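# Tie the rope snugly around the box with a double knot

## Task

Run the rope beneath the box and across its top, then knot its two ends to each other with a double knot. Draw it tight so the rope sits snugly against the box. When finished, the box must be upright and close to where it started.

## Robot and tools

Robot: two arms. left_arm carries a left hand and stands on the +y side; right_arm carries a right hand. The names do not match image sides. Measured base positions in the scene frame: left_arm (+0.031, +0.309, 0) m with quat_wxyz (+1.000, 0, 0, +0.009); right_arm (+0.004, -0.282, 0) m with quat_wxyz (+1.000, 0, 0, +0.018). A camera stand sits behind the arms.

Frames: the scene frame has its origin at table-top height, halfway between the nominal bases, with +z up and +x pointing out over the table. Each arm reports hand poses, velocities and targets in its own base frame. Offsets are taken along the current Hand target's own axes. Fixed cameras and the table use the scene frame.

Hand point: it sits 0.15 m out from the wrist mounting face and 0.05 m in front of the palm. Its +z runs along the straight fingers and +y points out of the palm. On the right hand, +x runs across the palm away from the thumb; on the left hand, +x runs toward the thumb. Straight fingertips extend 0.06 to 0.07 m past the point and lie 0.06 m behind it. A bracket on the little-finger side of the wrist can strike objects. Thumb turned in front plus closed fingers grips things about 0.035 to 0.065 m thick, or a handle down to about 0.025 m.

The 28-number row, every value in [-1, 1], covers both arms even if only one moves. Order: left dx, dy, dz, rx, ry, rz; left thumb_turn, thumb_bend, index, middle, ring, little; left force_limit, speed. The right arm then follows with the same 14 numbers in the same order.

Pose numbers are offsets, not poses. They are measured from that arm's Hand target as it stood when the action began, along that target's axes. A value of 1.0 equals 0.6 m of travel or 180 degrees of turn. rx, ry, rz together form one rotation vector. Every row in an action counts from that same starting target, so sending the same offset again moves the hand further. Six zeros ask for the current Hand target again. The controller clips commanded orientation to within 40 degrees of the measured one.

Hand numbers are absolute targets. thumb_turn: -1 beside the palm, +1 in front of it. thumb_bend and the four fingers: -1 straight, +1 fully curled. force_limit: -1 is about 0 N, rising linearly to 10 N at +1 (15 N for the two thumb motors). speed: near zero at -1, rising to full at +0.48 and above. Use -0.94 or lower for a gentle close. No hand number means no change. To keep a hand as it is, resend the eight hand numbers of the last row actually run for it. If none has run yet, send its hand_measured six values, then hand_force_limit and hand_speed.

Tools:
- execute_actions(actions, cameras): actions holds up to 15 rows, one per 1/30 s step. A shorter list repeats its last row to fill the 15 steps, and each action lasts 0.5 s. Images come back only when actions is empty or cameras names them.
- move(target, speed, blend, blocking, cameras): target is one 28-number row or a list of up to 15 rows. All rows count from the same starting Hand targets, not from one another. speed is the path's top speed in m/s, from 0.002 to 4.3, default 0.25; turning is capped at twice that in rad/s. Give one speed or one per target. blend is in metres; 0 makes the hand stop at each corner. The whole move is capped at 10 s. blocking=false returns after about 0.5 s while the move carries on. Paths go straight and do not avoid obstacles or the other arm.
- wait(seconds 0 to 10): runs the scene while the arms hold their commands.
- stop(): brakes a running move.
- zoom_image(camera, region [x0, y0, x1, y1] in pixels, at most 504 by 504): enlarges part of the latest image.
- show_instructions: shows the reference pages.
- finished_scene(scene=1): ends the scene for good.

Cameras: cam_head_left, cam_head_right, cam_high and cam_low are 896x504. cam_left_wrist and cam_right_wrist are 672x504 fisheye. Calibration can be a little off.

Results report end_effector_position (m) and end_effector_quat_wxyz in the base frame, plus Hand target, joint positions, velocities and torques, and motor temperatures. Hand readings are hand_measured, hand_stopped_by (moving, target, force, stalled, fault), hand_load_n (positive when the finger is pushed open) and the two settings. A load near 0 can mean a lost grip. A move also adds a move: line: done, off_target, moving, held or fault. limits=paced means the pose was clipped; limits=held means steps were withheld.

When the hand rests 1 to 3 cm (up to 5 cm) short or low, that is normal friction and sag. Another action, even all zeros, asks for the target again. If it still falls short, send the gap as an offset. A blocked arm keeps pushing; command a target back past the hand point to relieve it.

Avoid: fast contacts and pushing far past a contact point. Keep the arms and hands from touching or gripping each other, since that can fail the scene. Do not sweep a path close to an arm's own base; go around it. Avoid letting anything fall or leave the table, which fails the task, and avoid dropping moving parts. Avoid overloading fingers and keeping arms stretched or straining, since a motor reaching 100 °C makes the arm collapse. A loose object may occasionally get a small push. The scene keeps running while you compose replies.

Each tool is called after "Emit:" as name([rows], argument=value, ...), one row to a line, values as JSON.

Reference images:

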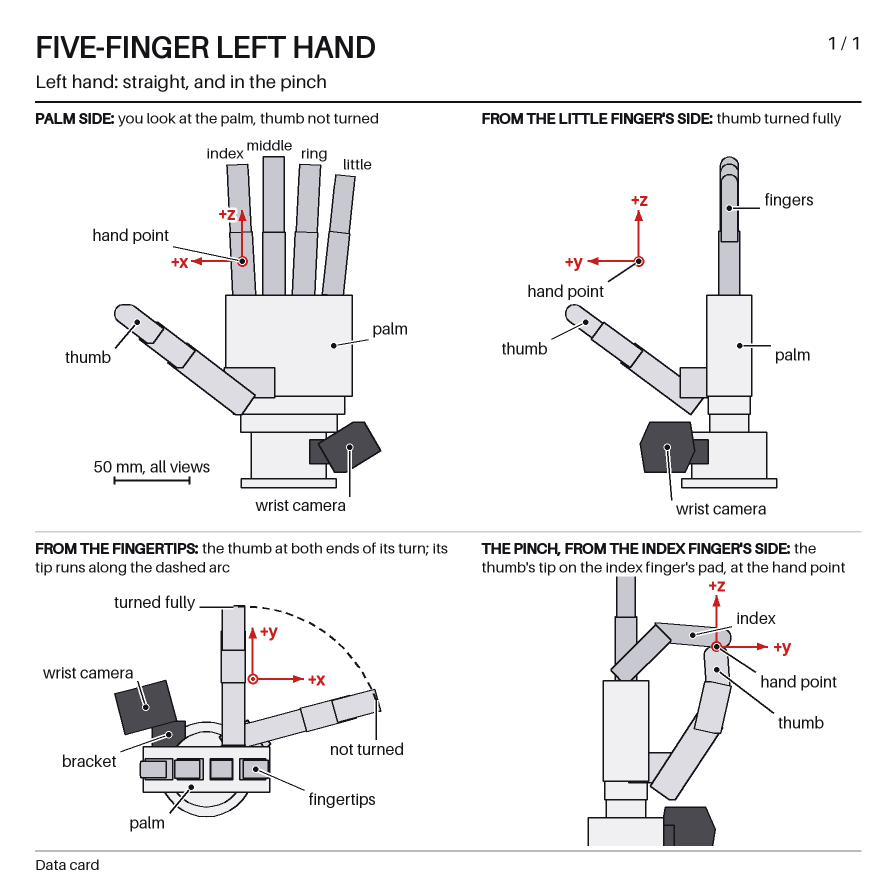

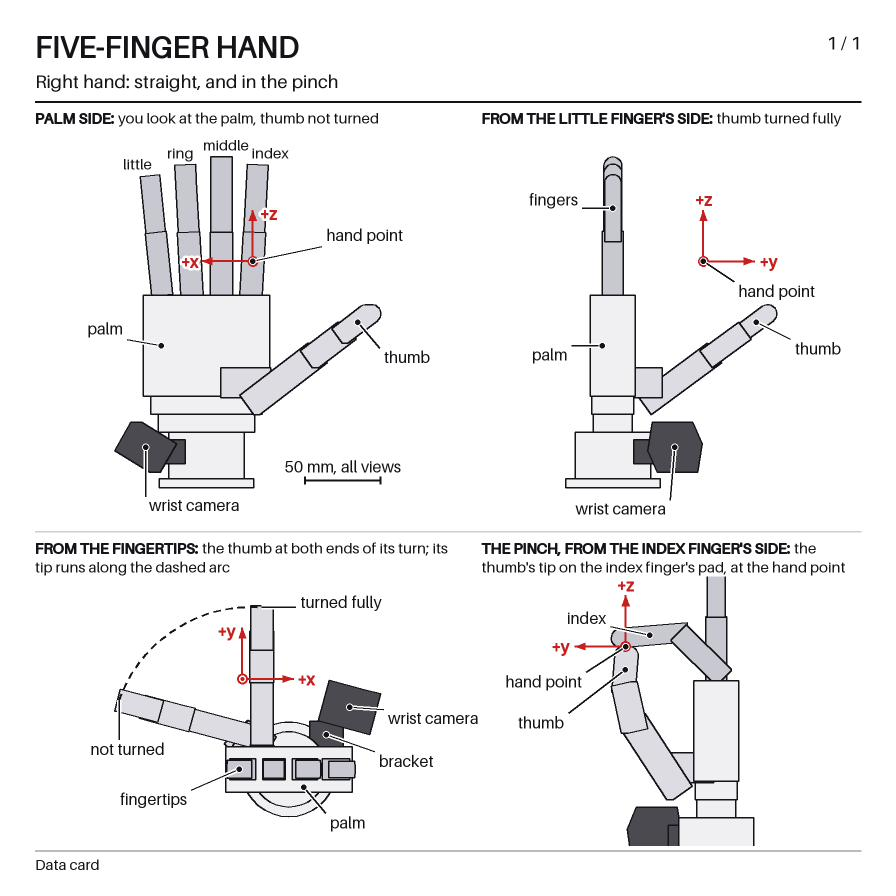

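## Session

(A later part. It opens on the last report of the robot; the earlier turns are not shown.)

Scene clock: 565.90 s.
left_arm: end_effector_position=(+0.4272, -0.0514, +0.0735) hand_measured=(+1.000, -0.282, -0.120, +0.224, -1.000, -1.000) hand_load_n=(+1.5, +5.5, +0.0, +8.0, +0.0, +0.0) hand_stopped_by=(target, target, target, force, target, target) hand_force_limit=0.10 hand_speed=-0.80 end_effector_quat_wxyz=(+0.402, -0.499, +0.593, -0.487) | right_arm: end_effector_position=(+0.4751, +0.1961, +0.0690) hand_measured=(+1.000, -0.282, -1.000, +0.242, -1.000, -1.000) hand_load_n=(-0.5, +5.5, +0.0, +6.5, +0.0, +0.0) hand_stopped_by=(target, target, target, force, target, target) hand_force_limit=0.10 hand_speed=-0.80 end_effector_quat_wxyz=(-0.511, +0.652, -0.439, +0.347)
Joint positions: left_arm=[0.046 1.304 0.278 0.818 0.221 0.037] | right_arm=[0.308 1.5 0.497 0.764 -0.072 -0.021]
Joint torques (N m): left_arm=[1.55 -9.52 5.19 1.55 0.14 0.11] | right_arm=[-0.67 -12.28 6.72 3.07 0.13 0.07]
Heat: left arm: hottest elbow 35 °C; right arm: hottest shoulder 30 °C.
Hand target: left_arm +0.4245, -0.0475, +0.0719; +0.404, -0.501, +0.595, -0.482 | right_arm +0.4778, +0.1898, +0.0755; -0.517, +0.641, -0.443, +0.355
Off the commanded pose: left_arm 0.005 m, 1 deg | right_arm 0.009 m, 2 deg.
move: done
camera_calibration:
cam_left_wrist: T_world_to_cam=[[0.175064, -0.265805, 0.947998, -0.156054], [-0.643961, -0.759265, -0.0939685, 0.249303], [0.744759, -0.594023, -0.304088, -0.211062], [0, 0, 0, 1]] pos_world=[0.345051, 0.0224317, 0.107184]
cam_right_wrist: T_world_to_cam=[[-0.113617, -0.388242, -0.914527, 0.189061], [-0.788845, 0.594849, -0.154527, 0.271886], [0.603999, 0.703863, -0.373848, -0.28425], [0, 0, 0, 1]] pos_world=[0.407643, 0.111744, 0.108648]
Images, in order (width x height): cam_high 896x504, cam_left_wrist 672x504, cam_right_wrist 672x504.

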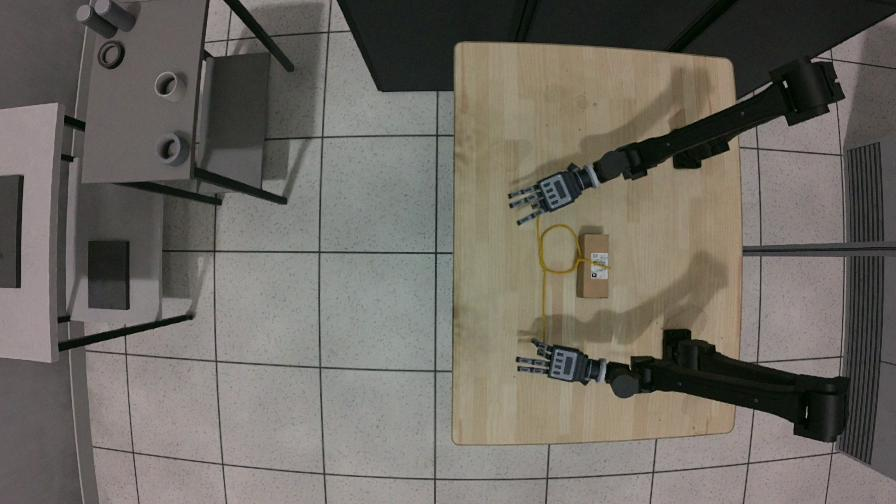

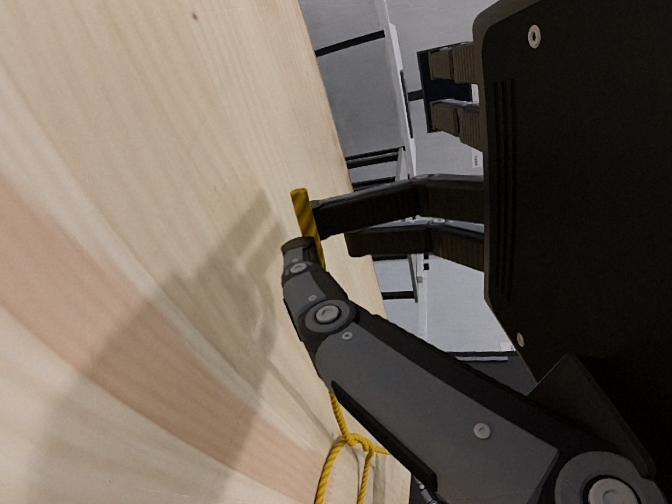

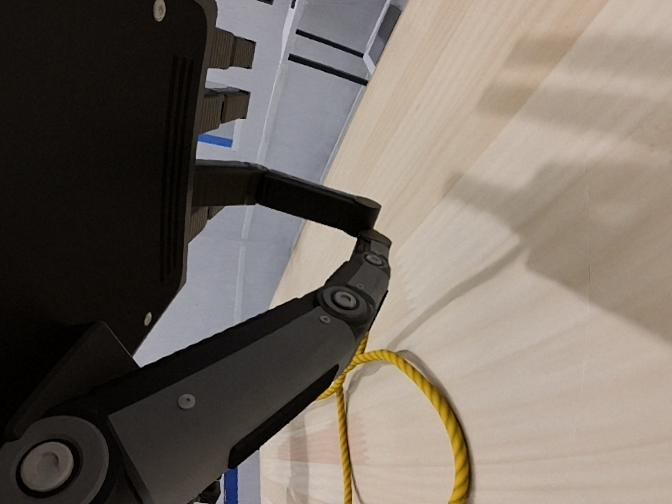

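Emit:
move(target=[-0.1257,0.0032,-0.0563,0,-0.0543,-0.0117,1,-0.28,-0.12,0.38,-1,-1,0.1,-0.8,0.105,0.0078,-0.0757,0,0.0814,0.0178,1,-0.28,-1,0.38,-1,-1,0.1,-0.8], speed=0.07, cameras=["cam_left_wrist", "cam_right_wrist", "cam_high"])

Scene clock: 568.53 s.
left_arm: end_effector_position=(+0.4081, +0.0299, +0.0790) hand_measured=(+1.000, -0.282, -0.120, +0.224, -1.000, -1.000) hand_load_n=(+1.5, +6.0, +0.0, +8.5, +0.0, +0.0) hand_stopped_by=(target, target, target, force, target, target) hand_force_limit=0.10 hand_speed=-0.80 end_effector_quat_wxyz=(-0.444, +0.549, -0.547, +0.449) | right_arm: end_effector_position=(+0.4583, +0.1215, +0.0790) hand_measured=(+1.000, -0.282, -1.000, +0.242, -1.000, -1.000) hand_load_n=(-0.5, +5.5, +0.0, +6.5, +0.0, +0.0) hand_stopped_by=(target, target, target, force, target, target) hand_force_limit=0.10 hand_speed=-0.80 end_effector_quat_wxyz=(-0.467, +0.586, -0.516, +0.416)
Joint positions: left_arm=[0.265 1.21 0.235 0.764 0.264 0.048] | right_arm=[0.241 1.368 0.382 0.764 0.118 0.02]
Joint torques (N m): left_arm=[1.49 -8.41 5.55 1.43 0.16 0.08] | right_arm=[-0.79 -10.17 6.83 2.35 0.17 0.09]
Heat: left arm: hottest elbow 35 °C; right arm: hottest shoulder 30 °C.
Hand target: left_arm +0.4048, +0.0327, +0.0772; -0.444, +0.551, -0.549, +0.445 | right_arm +0.4580, +0.1147, +0.0804; -0.466, +0.578, -0.523, +0.419
Off the commanded pose: left_arm 0.005 m, 1 deg | right_arm 0.007 m, 1 deg.
move: done
camera_calibration:
cam_left_wrist: T_world_to_cam=[[0.218371, -0.232048, 0.947875, -0.155062], [-0.501723, -0.859807, -0.0949018, 0.244247], [0.837012, -0.454847, -0.30418, -0.188622], [0, 0, 0, 1]] pos_world=[0.314284, 0.0882288, 0.112784]
cam_right_wrist: T_world_to_cam=[[-0.193282, -0.345951, -0.918129, 0.198942], [-0.605565, 0.778334, -0.165794, 0.199248], [0.771967, 0.523942, -0.359933, -0.274083], [0, 0, 0, 1]] pos_world=[0.370693, 0.0573458, 0.117037]
Images, in order (width x height): cam_high 896x504, cam_left_wrist 672x504, cam_right_wrist 672x504.

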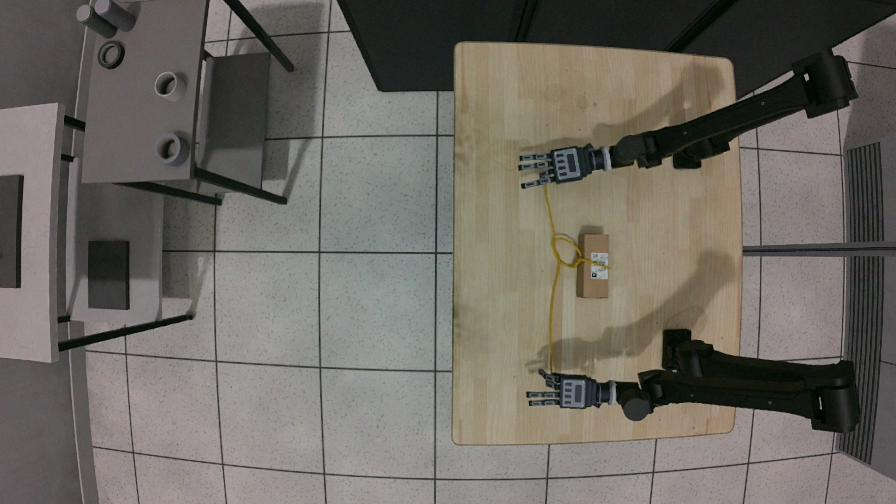

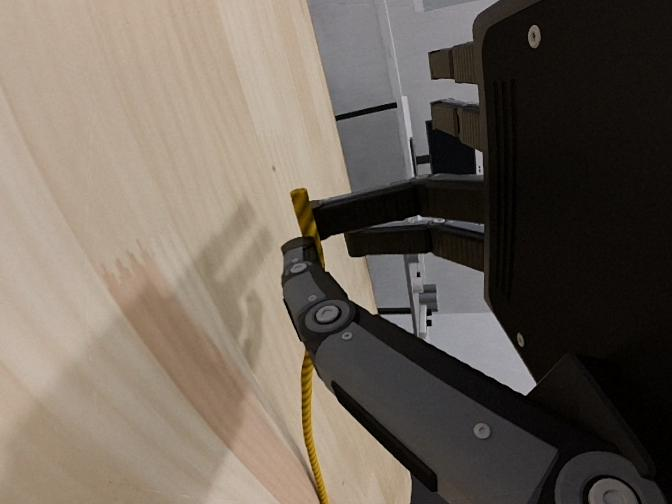

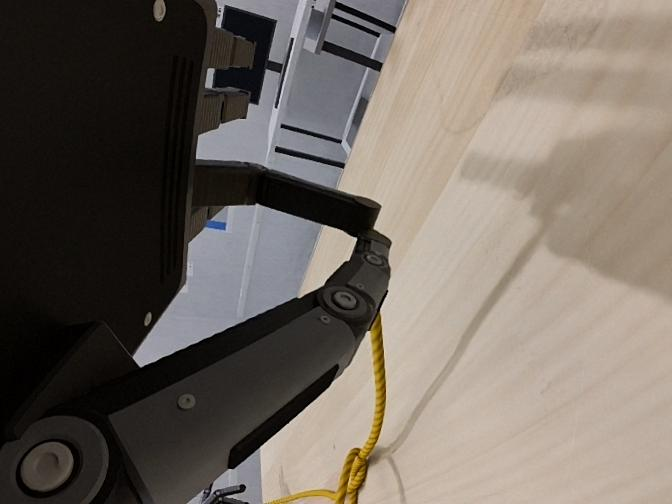

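Emit:
zoom_image(camera="cam_high", region=[510, 150, 640, 390])

Emit:
zoom_image(camera="cam_high", region=[535, 215, 615, 305])

Scaled by 2.100 from the camera's 896x504 image, which has a finer 1280x720 frame.

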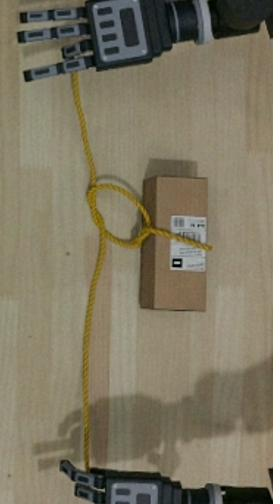

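Scaled by 5.600 from the camera's 896x504 image, which has a finer 1280x720 frame.

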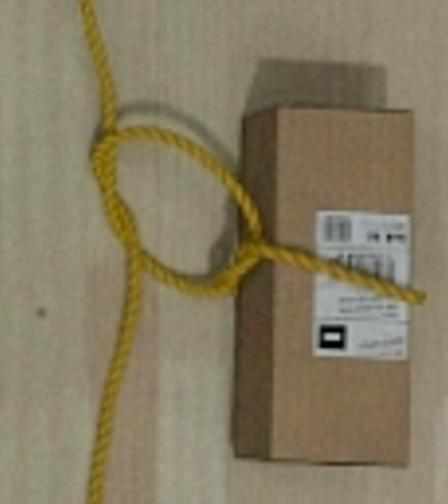

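Emit:
move(target=[-0.1167,-0.0352,-0.0757,0,0,0,1,-0.28,-0.12,0.38,-1,-1,0.1,-0.8,0.0428,-0.0335,-0.0807,0,0,0,1,-0.28,-1,0.38,-1,-1,0.1,-0.8], speed=0.07, cameras=["cam_left_wrist", "cam_right_wrist", "cam_high", "cam_low"])

Scene clock: 570.90 s.
left_arm: end_effector_position=(+0.3584, +0.0946, +0.0952) hand_measured=(+1.000, -0.282, -0.120, +0.224, -1.000, -1.000) hand_load_n=(+1.5, +6.0, +0.0, +8.5, +0.0, +0.0) hand_stopped_by=(target, target, target, force, target, target) hand_force_limit=0.10 hand_speed=-0.80 end_effector_quat_wxyz=(-0.433, +0.558, -0.549, +0.446) | right_arm: end_effector_position=(+0.4202, +0.0909, +0.1136) hand_measured=(+1.000, -0.282, -1.000, +0.242, -1.000, -1.000) hand_load_n=(-0.5, +5.5, +0.0, +6.5, +0.0, +0.0) hand_stopped_by=(target, target, target, force, target, target) hand_force_limit=0.10 hand_speed=-0.80 end_effector_quat_wxyz=(-0.472, +0.577, -0.519, +0.418)
Joint positions: left_arm=[0.613 1.027 0.235 0.513 0.602 0.137] | right_arm=[0.161 1.094 0.306 0.58 0.046 0.018]
Joint torques (N m): left_arm=[1.44 -6.89 9.05 1.33 0.26 0.11] | right_arm=[-0.79 -7.24 8.25 1.92 -0.07 -0.09]
Heat: left arm: hottest elbow 35 °C; right arm: hottest shoulder 30 °C.
Hand target: left_arm +0.3647, +0.1027, +0.1071; -0.444, +0.551, -0.549, +0.445 | right_arm +0.4178, +0.0847, +0.1105; -0.466, +0.578, -0.523, +0.419
Off the commanded pose: left_arm 0.016 m, 2 deg | right_arm 0.007 m, 1 deg.
move: off_target (left_arm)
camera_calibration:
cam_left_wrist: T_world_to_cam=[[0.242816, -0.217452, 0.945386, -0.15447], [-0.503435, -0.861289, -0.0688044, 0.274799], [0.829213, -0.459234, -0.318607, -0.108118], [0, 0, 0, 1]] pos_world=[0.265504, 0.153441, 0.130494]
cam_right_wrist: T_world_to_cam=[[-0.186455, -0.329327, -0.925623, 0.209251], [-0.596254, 0.78673, -0.159802, 0.200365], [0.780843, 0.522111, -0.343052, -0.22169], [0, 0, 0, 1]] pos_world=[0.331589, 0.0270253, 0.149655]
Images, in order (width x height): cam_high 896x504, cam_low 896x504, cam_left_wrist 672x504, cam_right_wrist 672x504.

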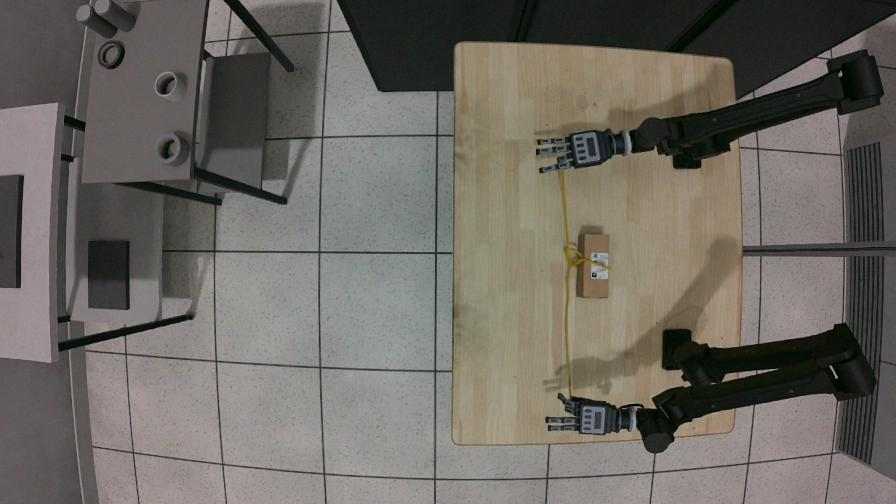

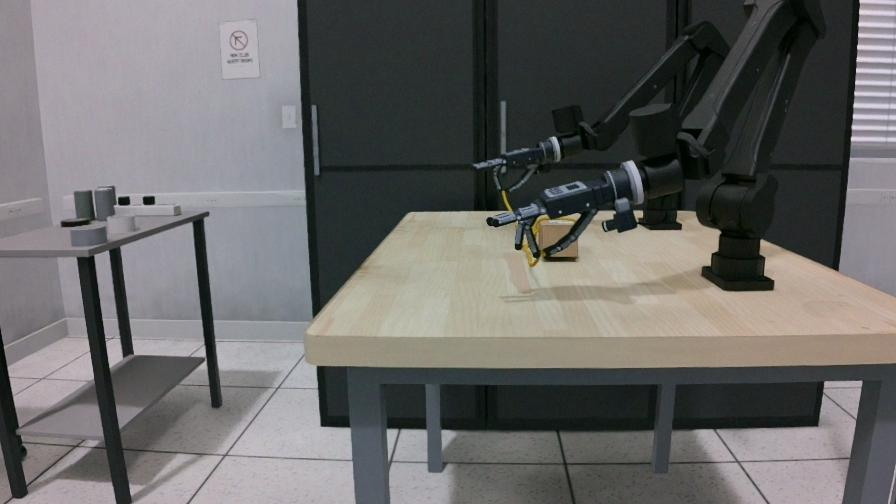

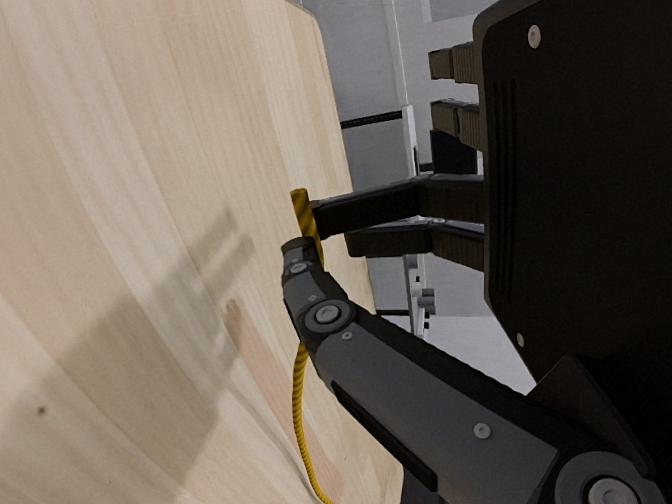

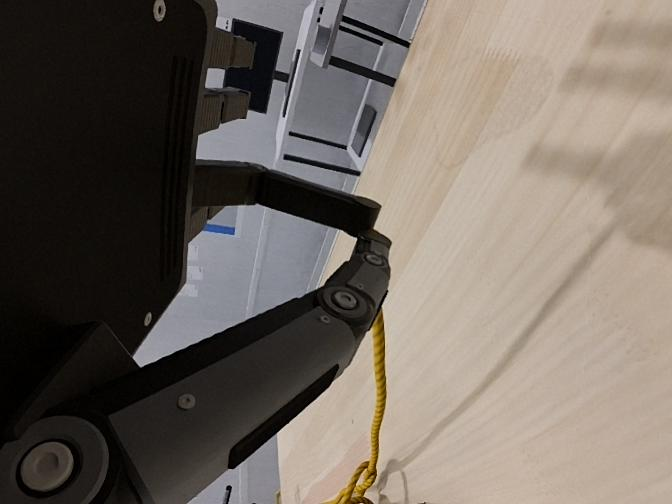

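Emit:
zoom_image(camera="cam_high", region=[545, 220, 625, 310])

Emit:
zoom_image(camera="cam_low", region=[480, 150, 640, 300])

Scaled by 5.600 from the camera's 896x504 image, which has a finer 1280x720 frame.

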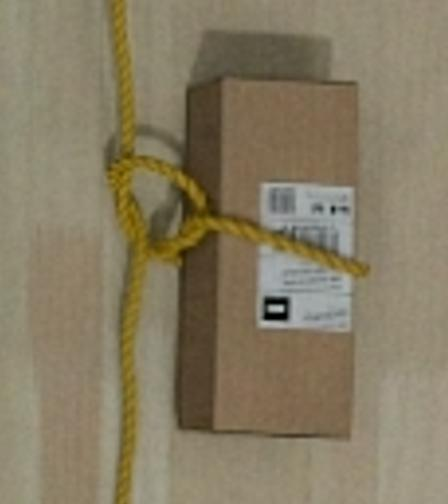

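Scaled by 3.150 from the camera's 896x504 image, which has a finer 1280x720 frame.

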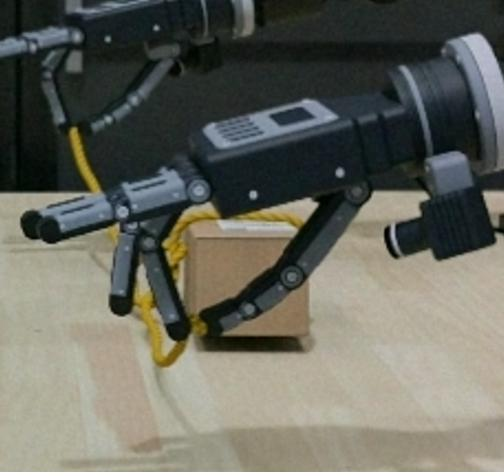

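Emit:
move(target=[-0.075,-0.0368,-0.0675,0,0,0,1,-0.28,-0.12,0.38,-1,-1,0.1,-0.8,0.0253,-0.024,-0.0852,0,0,0,1,-0.28,-1,0.38,-1,-1,0.1,-0.8], speed=0.06, cameras=["cam_right_wrist", "cam_high", "cam_low"])

Scene clock: 572.87 s.
left_arm: end_effector_position=(+0.3208, +0.1326, +0.1149) hand_measured=(+1.000, -0.282, -0.120, +0.224, -1.000, -1.000) hand_load_n=(+1.5, +5.5, +0.0, +8.0, +0.0, +0.0) hand_stopped_by=(target, target, target, force, target, target) hand_force_limit=0.10 hand_speed=-0.80 end_effector_quat_wxyz=(-0.424, +0.565, -0.547, +0.449) | right_arm: end_effector_position=(+0.3749, +0.0705, +0.1387) hand_measured=(+1.000, -0.282, -1.000, +0.242, -1.000, -1.000) hand_load_n=(-0.5, +5.5, +0.0, +7.0, +0.0, +0.0) hand_stopped_by=(target, target, target, force, target, target) hand_force_limit=0.10 hand_speed=-0.80 end_effector_quat_wxyz=(-0.472, +0.577, -0.520, +0.416)
Joint positions: left_arm=[0.857 0.927 0.282 0.283 0.838 0.23] | right_arm=[0.096 0.78 0.252 0.319 -0.018 0.007]
Joint torques (N m): left_arm=[1.55 -6.07 11.48 1.2 0.34 0.1] | right_arm=[-0.67 -3.84 9.78 1.94 -0.07 -0.13]
Heat: left arm: hottest elbow 35 °C; right arm: hottest shoulder 30 °C.
Hand target: left_arm +0.3297, +0.1477, +0.1370; -0.444, +0.551, -0.549, +0.445 | right_arm +0.3727, +0.0648, +0.1354; -0.466, +0.578, -0.523, +0.419
Off the commanded pose: left_arm 0.028 m, 3 deg | right_arm 0.007 m, 1 deg.
move: off_target (left_arm)
camera_calibration:
cam_right_wrist: T_world_to_cam=[[-0.187774, -0.327263, -0.926088, 0.217754], [-0.596913, 0.786793, -0.157009, 0.193259], [0.780023, 0.523312, -0.343087, -0.166847], [0, 0, 0, 1]] pos_world=[0.286391, 0.00652108, 0.17476]
Images, in order (width x height): cam_high 896x504, cam_low 896x504, cam_right_wrist 672x504.

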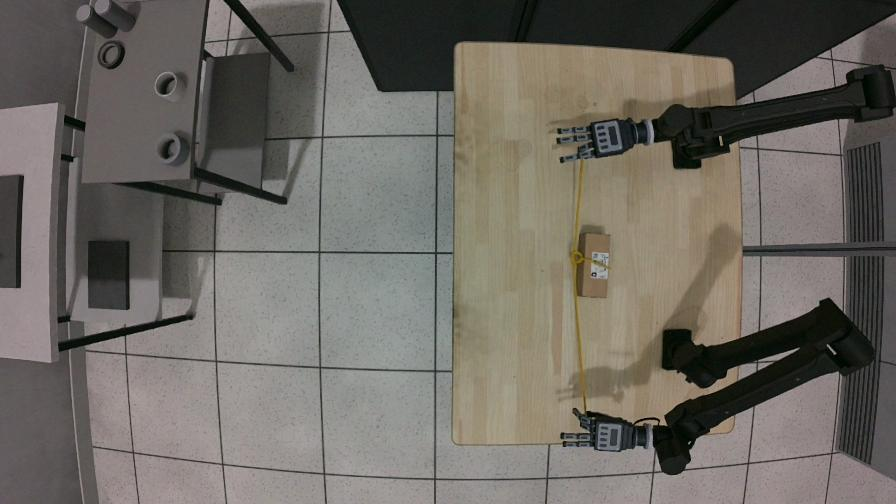

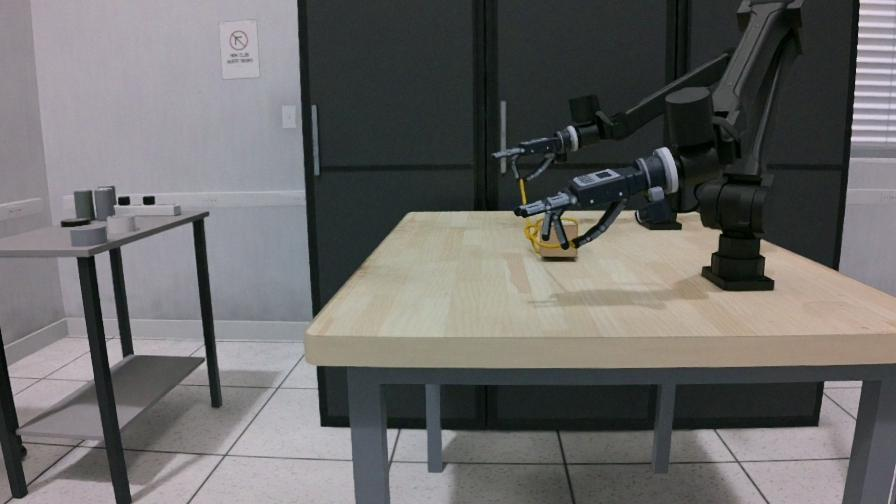

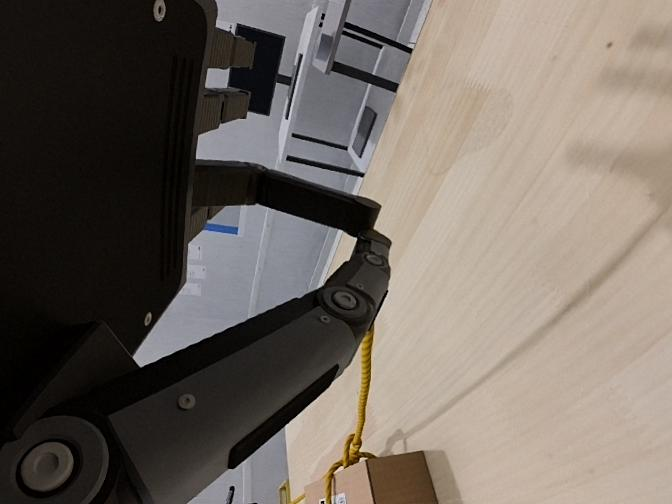

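Emit:
zoom_image(camera="cam_high", region=[545, 220, 625, 310])

Emit:
zoom_image(camera="cam_low", region=[500, 170, 620, 280])

Scaled by 5.600 from the camera's 896x504 image, which has a finer 1280x720 frame.

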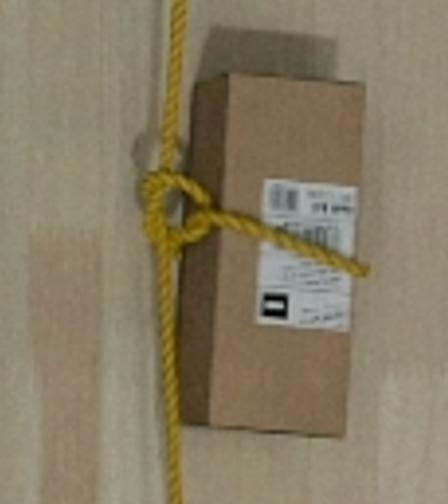

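Scaled by 4.200 from the camera's 896x504 image, which has a finer 1280x720 frame.

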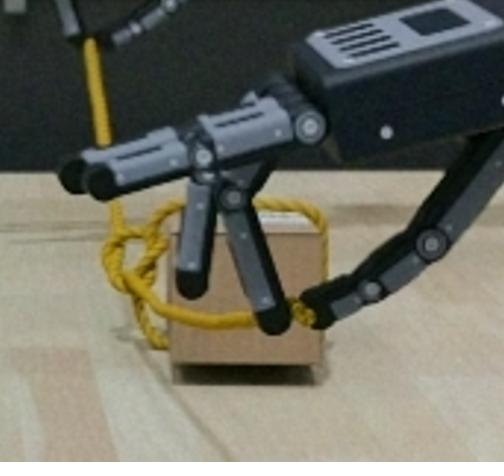

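Emit:
move(target=[-0.0583,-0.0293,-0.0233,0,0,0,1,-0.28,-0.12,0.38,-1,-1,0.1,-0.8,0.0298,-0.0085,-0.0393,0,0,0,1,-0.28,-1,0.38,-1,-1,0.1,-0.8], speed=0.05, cameras=["cam_right_wrist", "cam_high", "cam_low"])

Scene clock: 574.60 s.
left_arm: end_effector_position=(+0.3116, +0.1617, +0.1364) hand_measured=(+1.000, -0.282, -0.120, +0.224, -1.000, -1.000) hand_load_n=(+2.0, +6.0, +0.0, +8.0, +0.0, +0.0) hand_stopped_by=(target, target, target, force, target, target) hand_force_limit=0.10 hand_speed=-0.80 end_effector_quat_wxyz=(-0.421, +0.563, -0.546, +0.456) | right_arm: end_effector_position=(+0.3540, +0.0534, +0.1475) hand_measured=(+1.000, -0.282, -1.000, +0.242, -1.000, -1.000) hand_load_n=(+0.0, +5.5, +0.0, +6.5, +0.0, +0.0) hand_stopped_by=(target, target, target, force, target, target) hand_force_limit=0.10 hand_speed=-0.80 end_effector_quat_wxyz=(-0.475, +0.579, -0.520, +0.411)
Joint positions: left_arm=[0.972 0.945 0.363 0.173 0.956 0.286] | right_arm=[0 0.635 0.239 0.181 -0.123 -0.007]
Joint torques (N m): left_arm=[2.02 -5.48 12.29 1.25 0.2 0.2] | right_arm=[-1.08 -2.55 10.48 1.94 0.11 -0.21]
Heat: left arm: hottest elbow 35 °C; right arm: hottest shoulder 30 °C.
Hand target: left_arm +0.3196, +0.1828, +0.1569; -0.444, +0.551, -0.549, +0.445 | right_arm +0.3529, +0.0447, +0.1455; -0.466, +0.578, -0.523, +0.419
Off the commanded pose: left_arm 0.031 m, 3 deg | right_arm 0.009 m, 1 deg.
move: off_target (left_arm)
camera_calibration:
cam_right_wrist: T_world_to_cam=[[-0.189867, -0.32202, -0.927499, 0.217057], [-0.604866, 0.782482, -0.14785, 0.197362], [0.773361, 0.53294, -0.343346, -0.136672], [0, 0, 0, 1]] pos_world=[0.266287, -0.011697, 0.183574]
Images, in order (width x height): cam_high 896x504, cam_low 896x504, cam_right_wrist 672x504.

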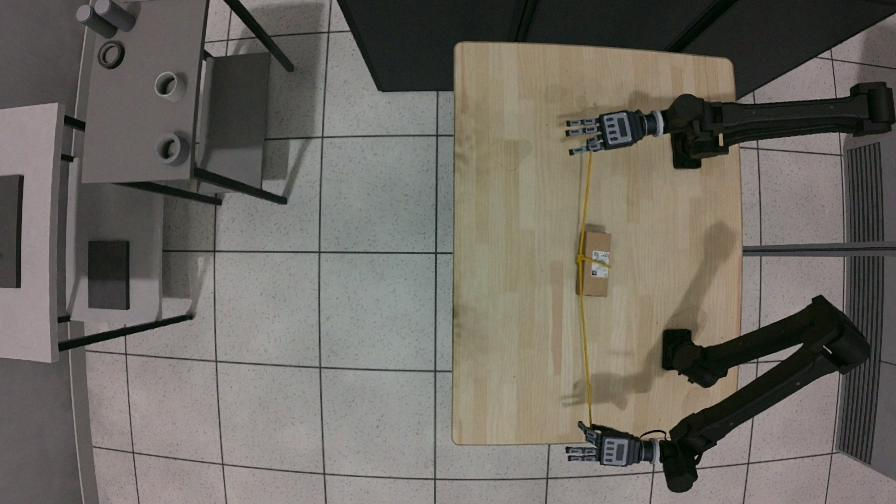

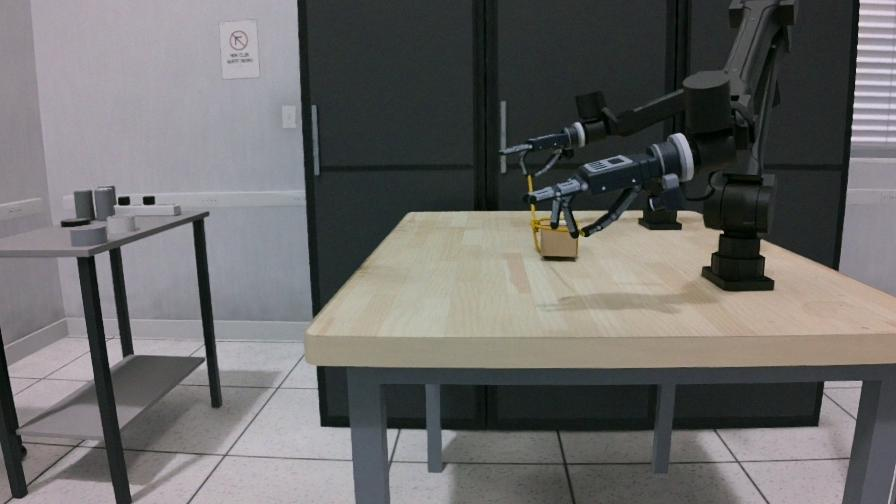

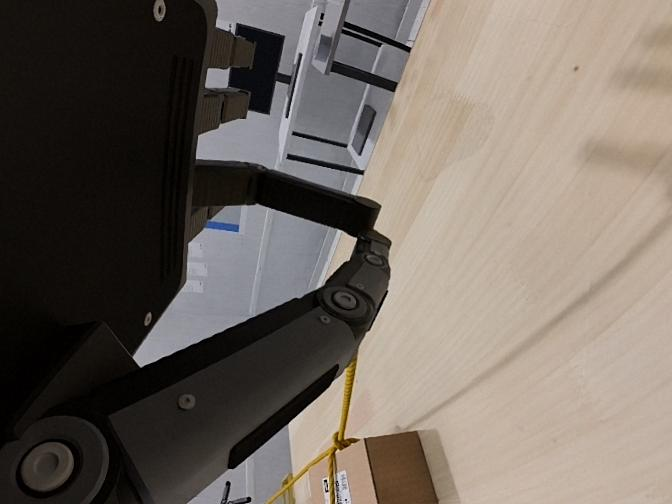

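Emit:
zoom_image(camera="cam_high", region=[545, 210, 625, 310])

Emit:
zoom_image(camera="cam_low", region=[500, 170, 620, 280])

Emit:
zoom_image(camera="cam_right_wrist", region=[260, 340, 460, 504])

Scaled by 5.040 from the camera's 896x504 image, which has a finer 1280x720 frame.

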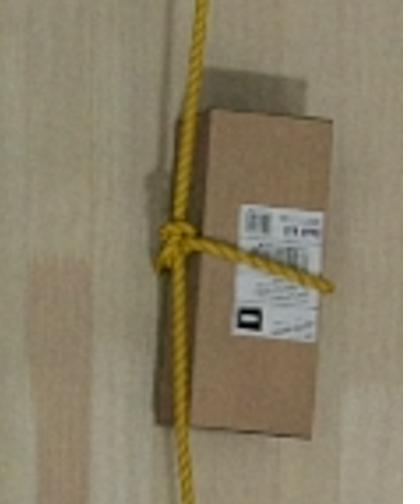

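Scaled by 4.200 from the camera's 896x504 image, which has a finer 1280x720 frame.

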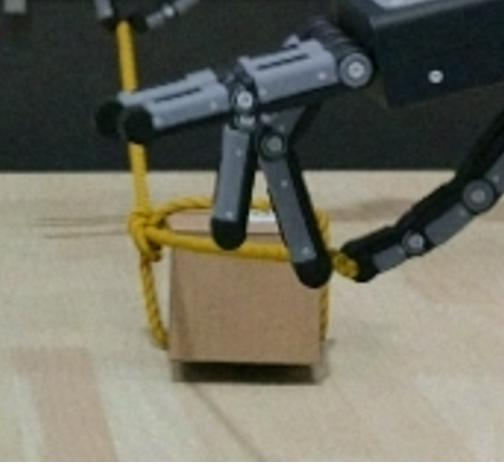

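Scaled by 2.520 from the camera's 672x504 image, which has a finer 960x720 frame.

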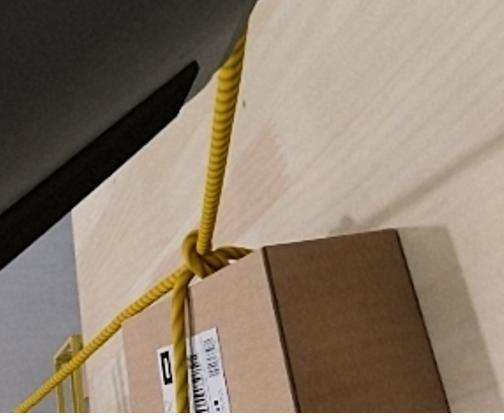

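Emit:
wait(seconds=0.2, cameras=["cam_head_left", "cam_head_right", "cam_high", "cam_low", "cam_right_wrist", "cam_left_wrist"])

Emit:
zoom_image(camera="cam_head_left", region=[340, 240, 460, 330])

Emit:
zoom_image(camera="cam_head_right", region=[350, 240, 460, 330])

Scene clock: 575.17 s.
left_arm: end_effector_position=(+0.3116, +0.1617, +0.1363) hand_measured=(+1.000, -0.282, -0.120, +0.224, -1.000, -1.000) hand_load_n=(+2.0, +6.0, +0.0, +8.0, +0.0, +0.0) hand_stopped_by=(target, target, target, force, target, target) hand_force_limit=0.10 hand_speed=-0.80 end_effector_quat_wxyz=(-0.421, +0.563, -0.546, +0.455) | right_arm: end_effector_position=(+0.3540, +0.0534, +0.1476) hand_measured=(+1.000, -0.282, -1.000, +0.242, -1.000, -1.000) hand_load_n=(+0.5, +5.5, +0.0, +6.5, +0.0, +0.0) hand_stopped_by=(target, target, target, force, target, target) hand_force_limit=0.10 hand_speed=-0.80 end_effector_quat_wxyz=(-0.475, +0.579, -0.520, +0.411)
Joint positions: left_arm=[0.972 0.945 0.363 0.172 0.956 0.287] | right_arm=[0 0.635 0.239 0.181 -0.123 -0.008]
Joint torques (N m): left_arm=[2.02 -5.42 12.29 1.28 0.2 0.2] | right_arm=[-1.2 -2.73 10.52 1.99 0.11 -0.2]
Heat: left arm: hottest elbow 35 °C; right arm: hottest elbow 30 °C.
Hand target: left_arm +0.3196, +0.1828, +0.1569; -0.444, +0.551, -0.549, +0.445 | right_arm +0.3529, +0.0447, +0.1457; -0.466, +0.578, -0.523, +0.419
Off the commanded pose: left_arm 0.031 m, 3 deg | right_arm 0.009 m, 1 deg.
wait: 0.20 s; at rest from the start
camera_calibration:
cam_left_wrist: T_world_to_cam=[[0.244116, -0.191698, 0.95061, -0.172575], [-0.511283, -0.858395, -0.0418051, 0.310206], [0.824013, -0.475825, -0.307559, -0.0225463], [0, 0, 0, 1]] pos_world=[0.21931, 0.222469, 0.170086]
cam_right_wrist: T_world_to_cam=[[-0.189348, -0.322365, -0.927485, 0.216986], [-0.604904, 0.782343, -0.148426, 0.197429], [0.773459, 0.532935, -0.343135, -0.136625], [0, 0, 0, 1]] pos_world=[0.266185, -0.0116965, 0.183674]

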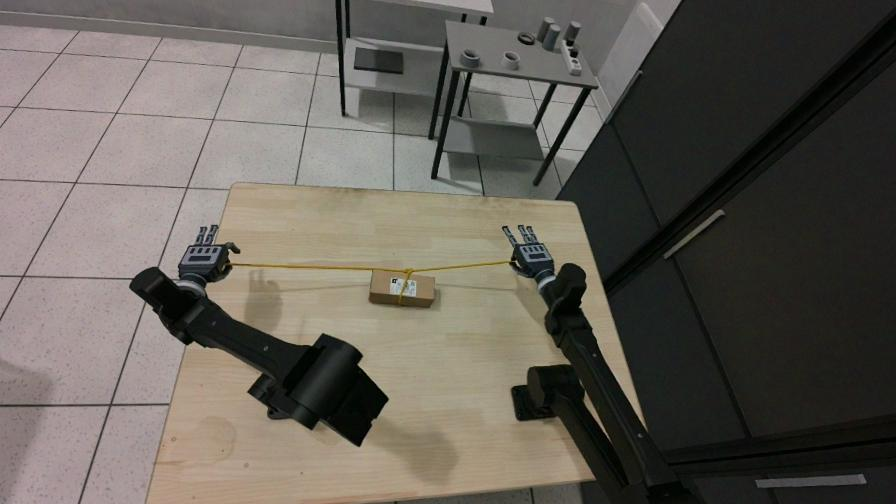

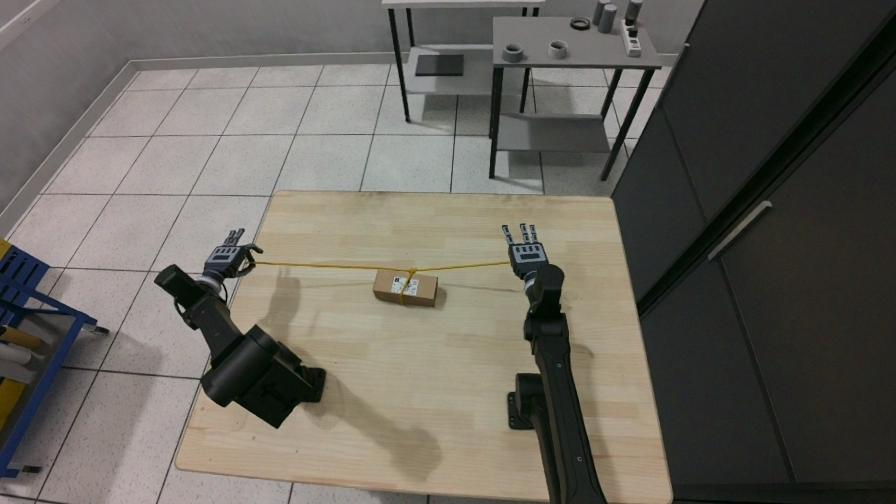

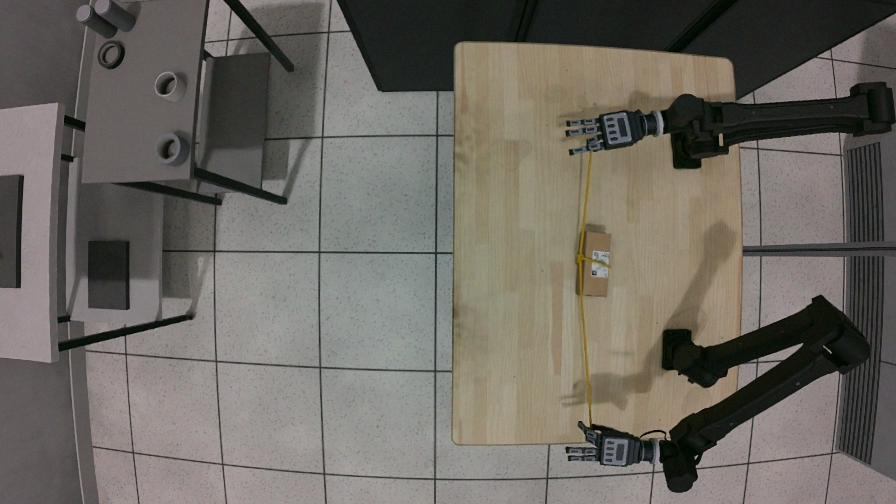

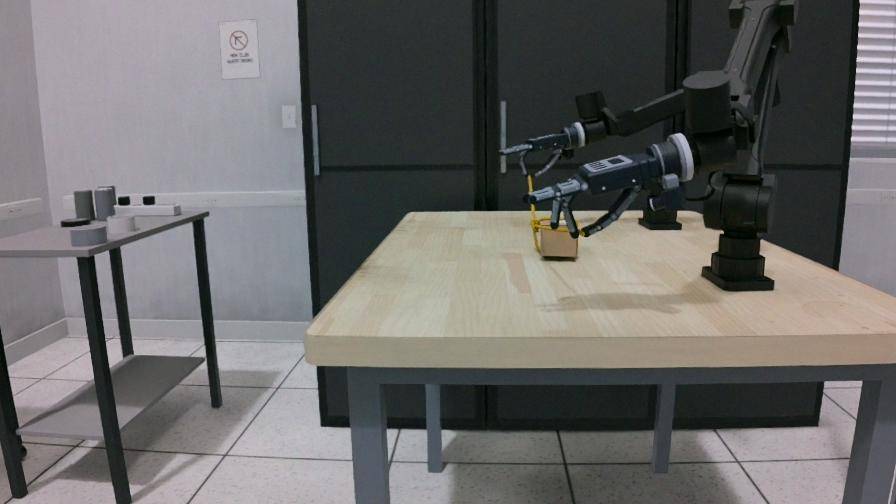

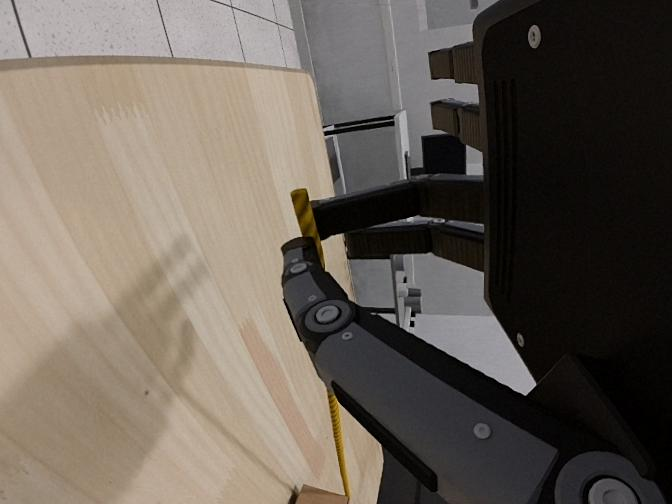

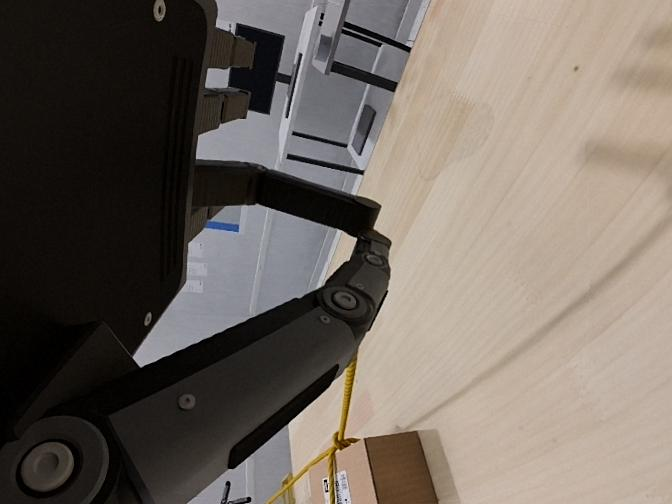

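Scaled by 4.200 from the camera's 896x504 image, which has a finer 1280x720 frame.

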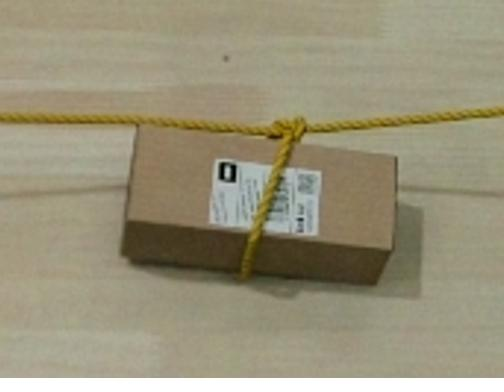

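Scaled by 4.582 from the camera's 896x504 image, which has a finer 1280x720 frame.

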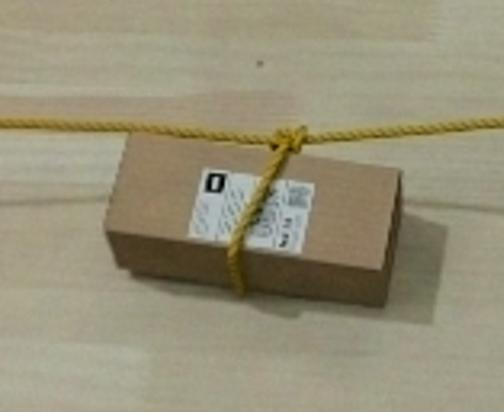

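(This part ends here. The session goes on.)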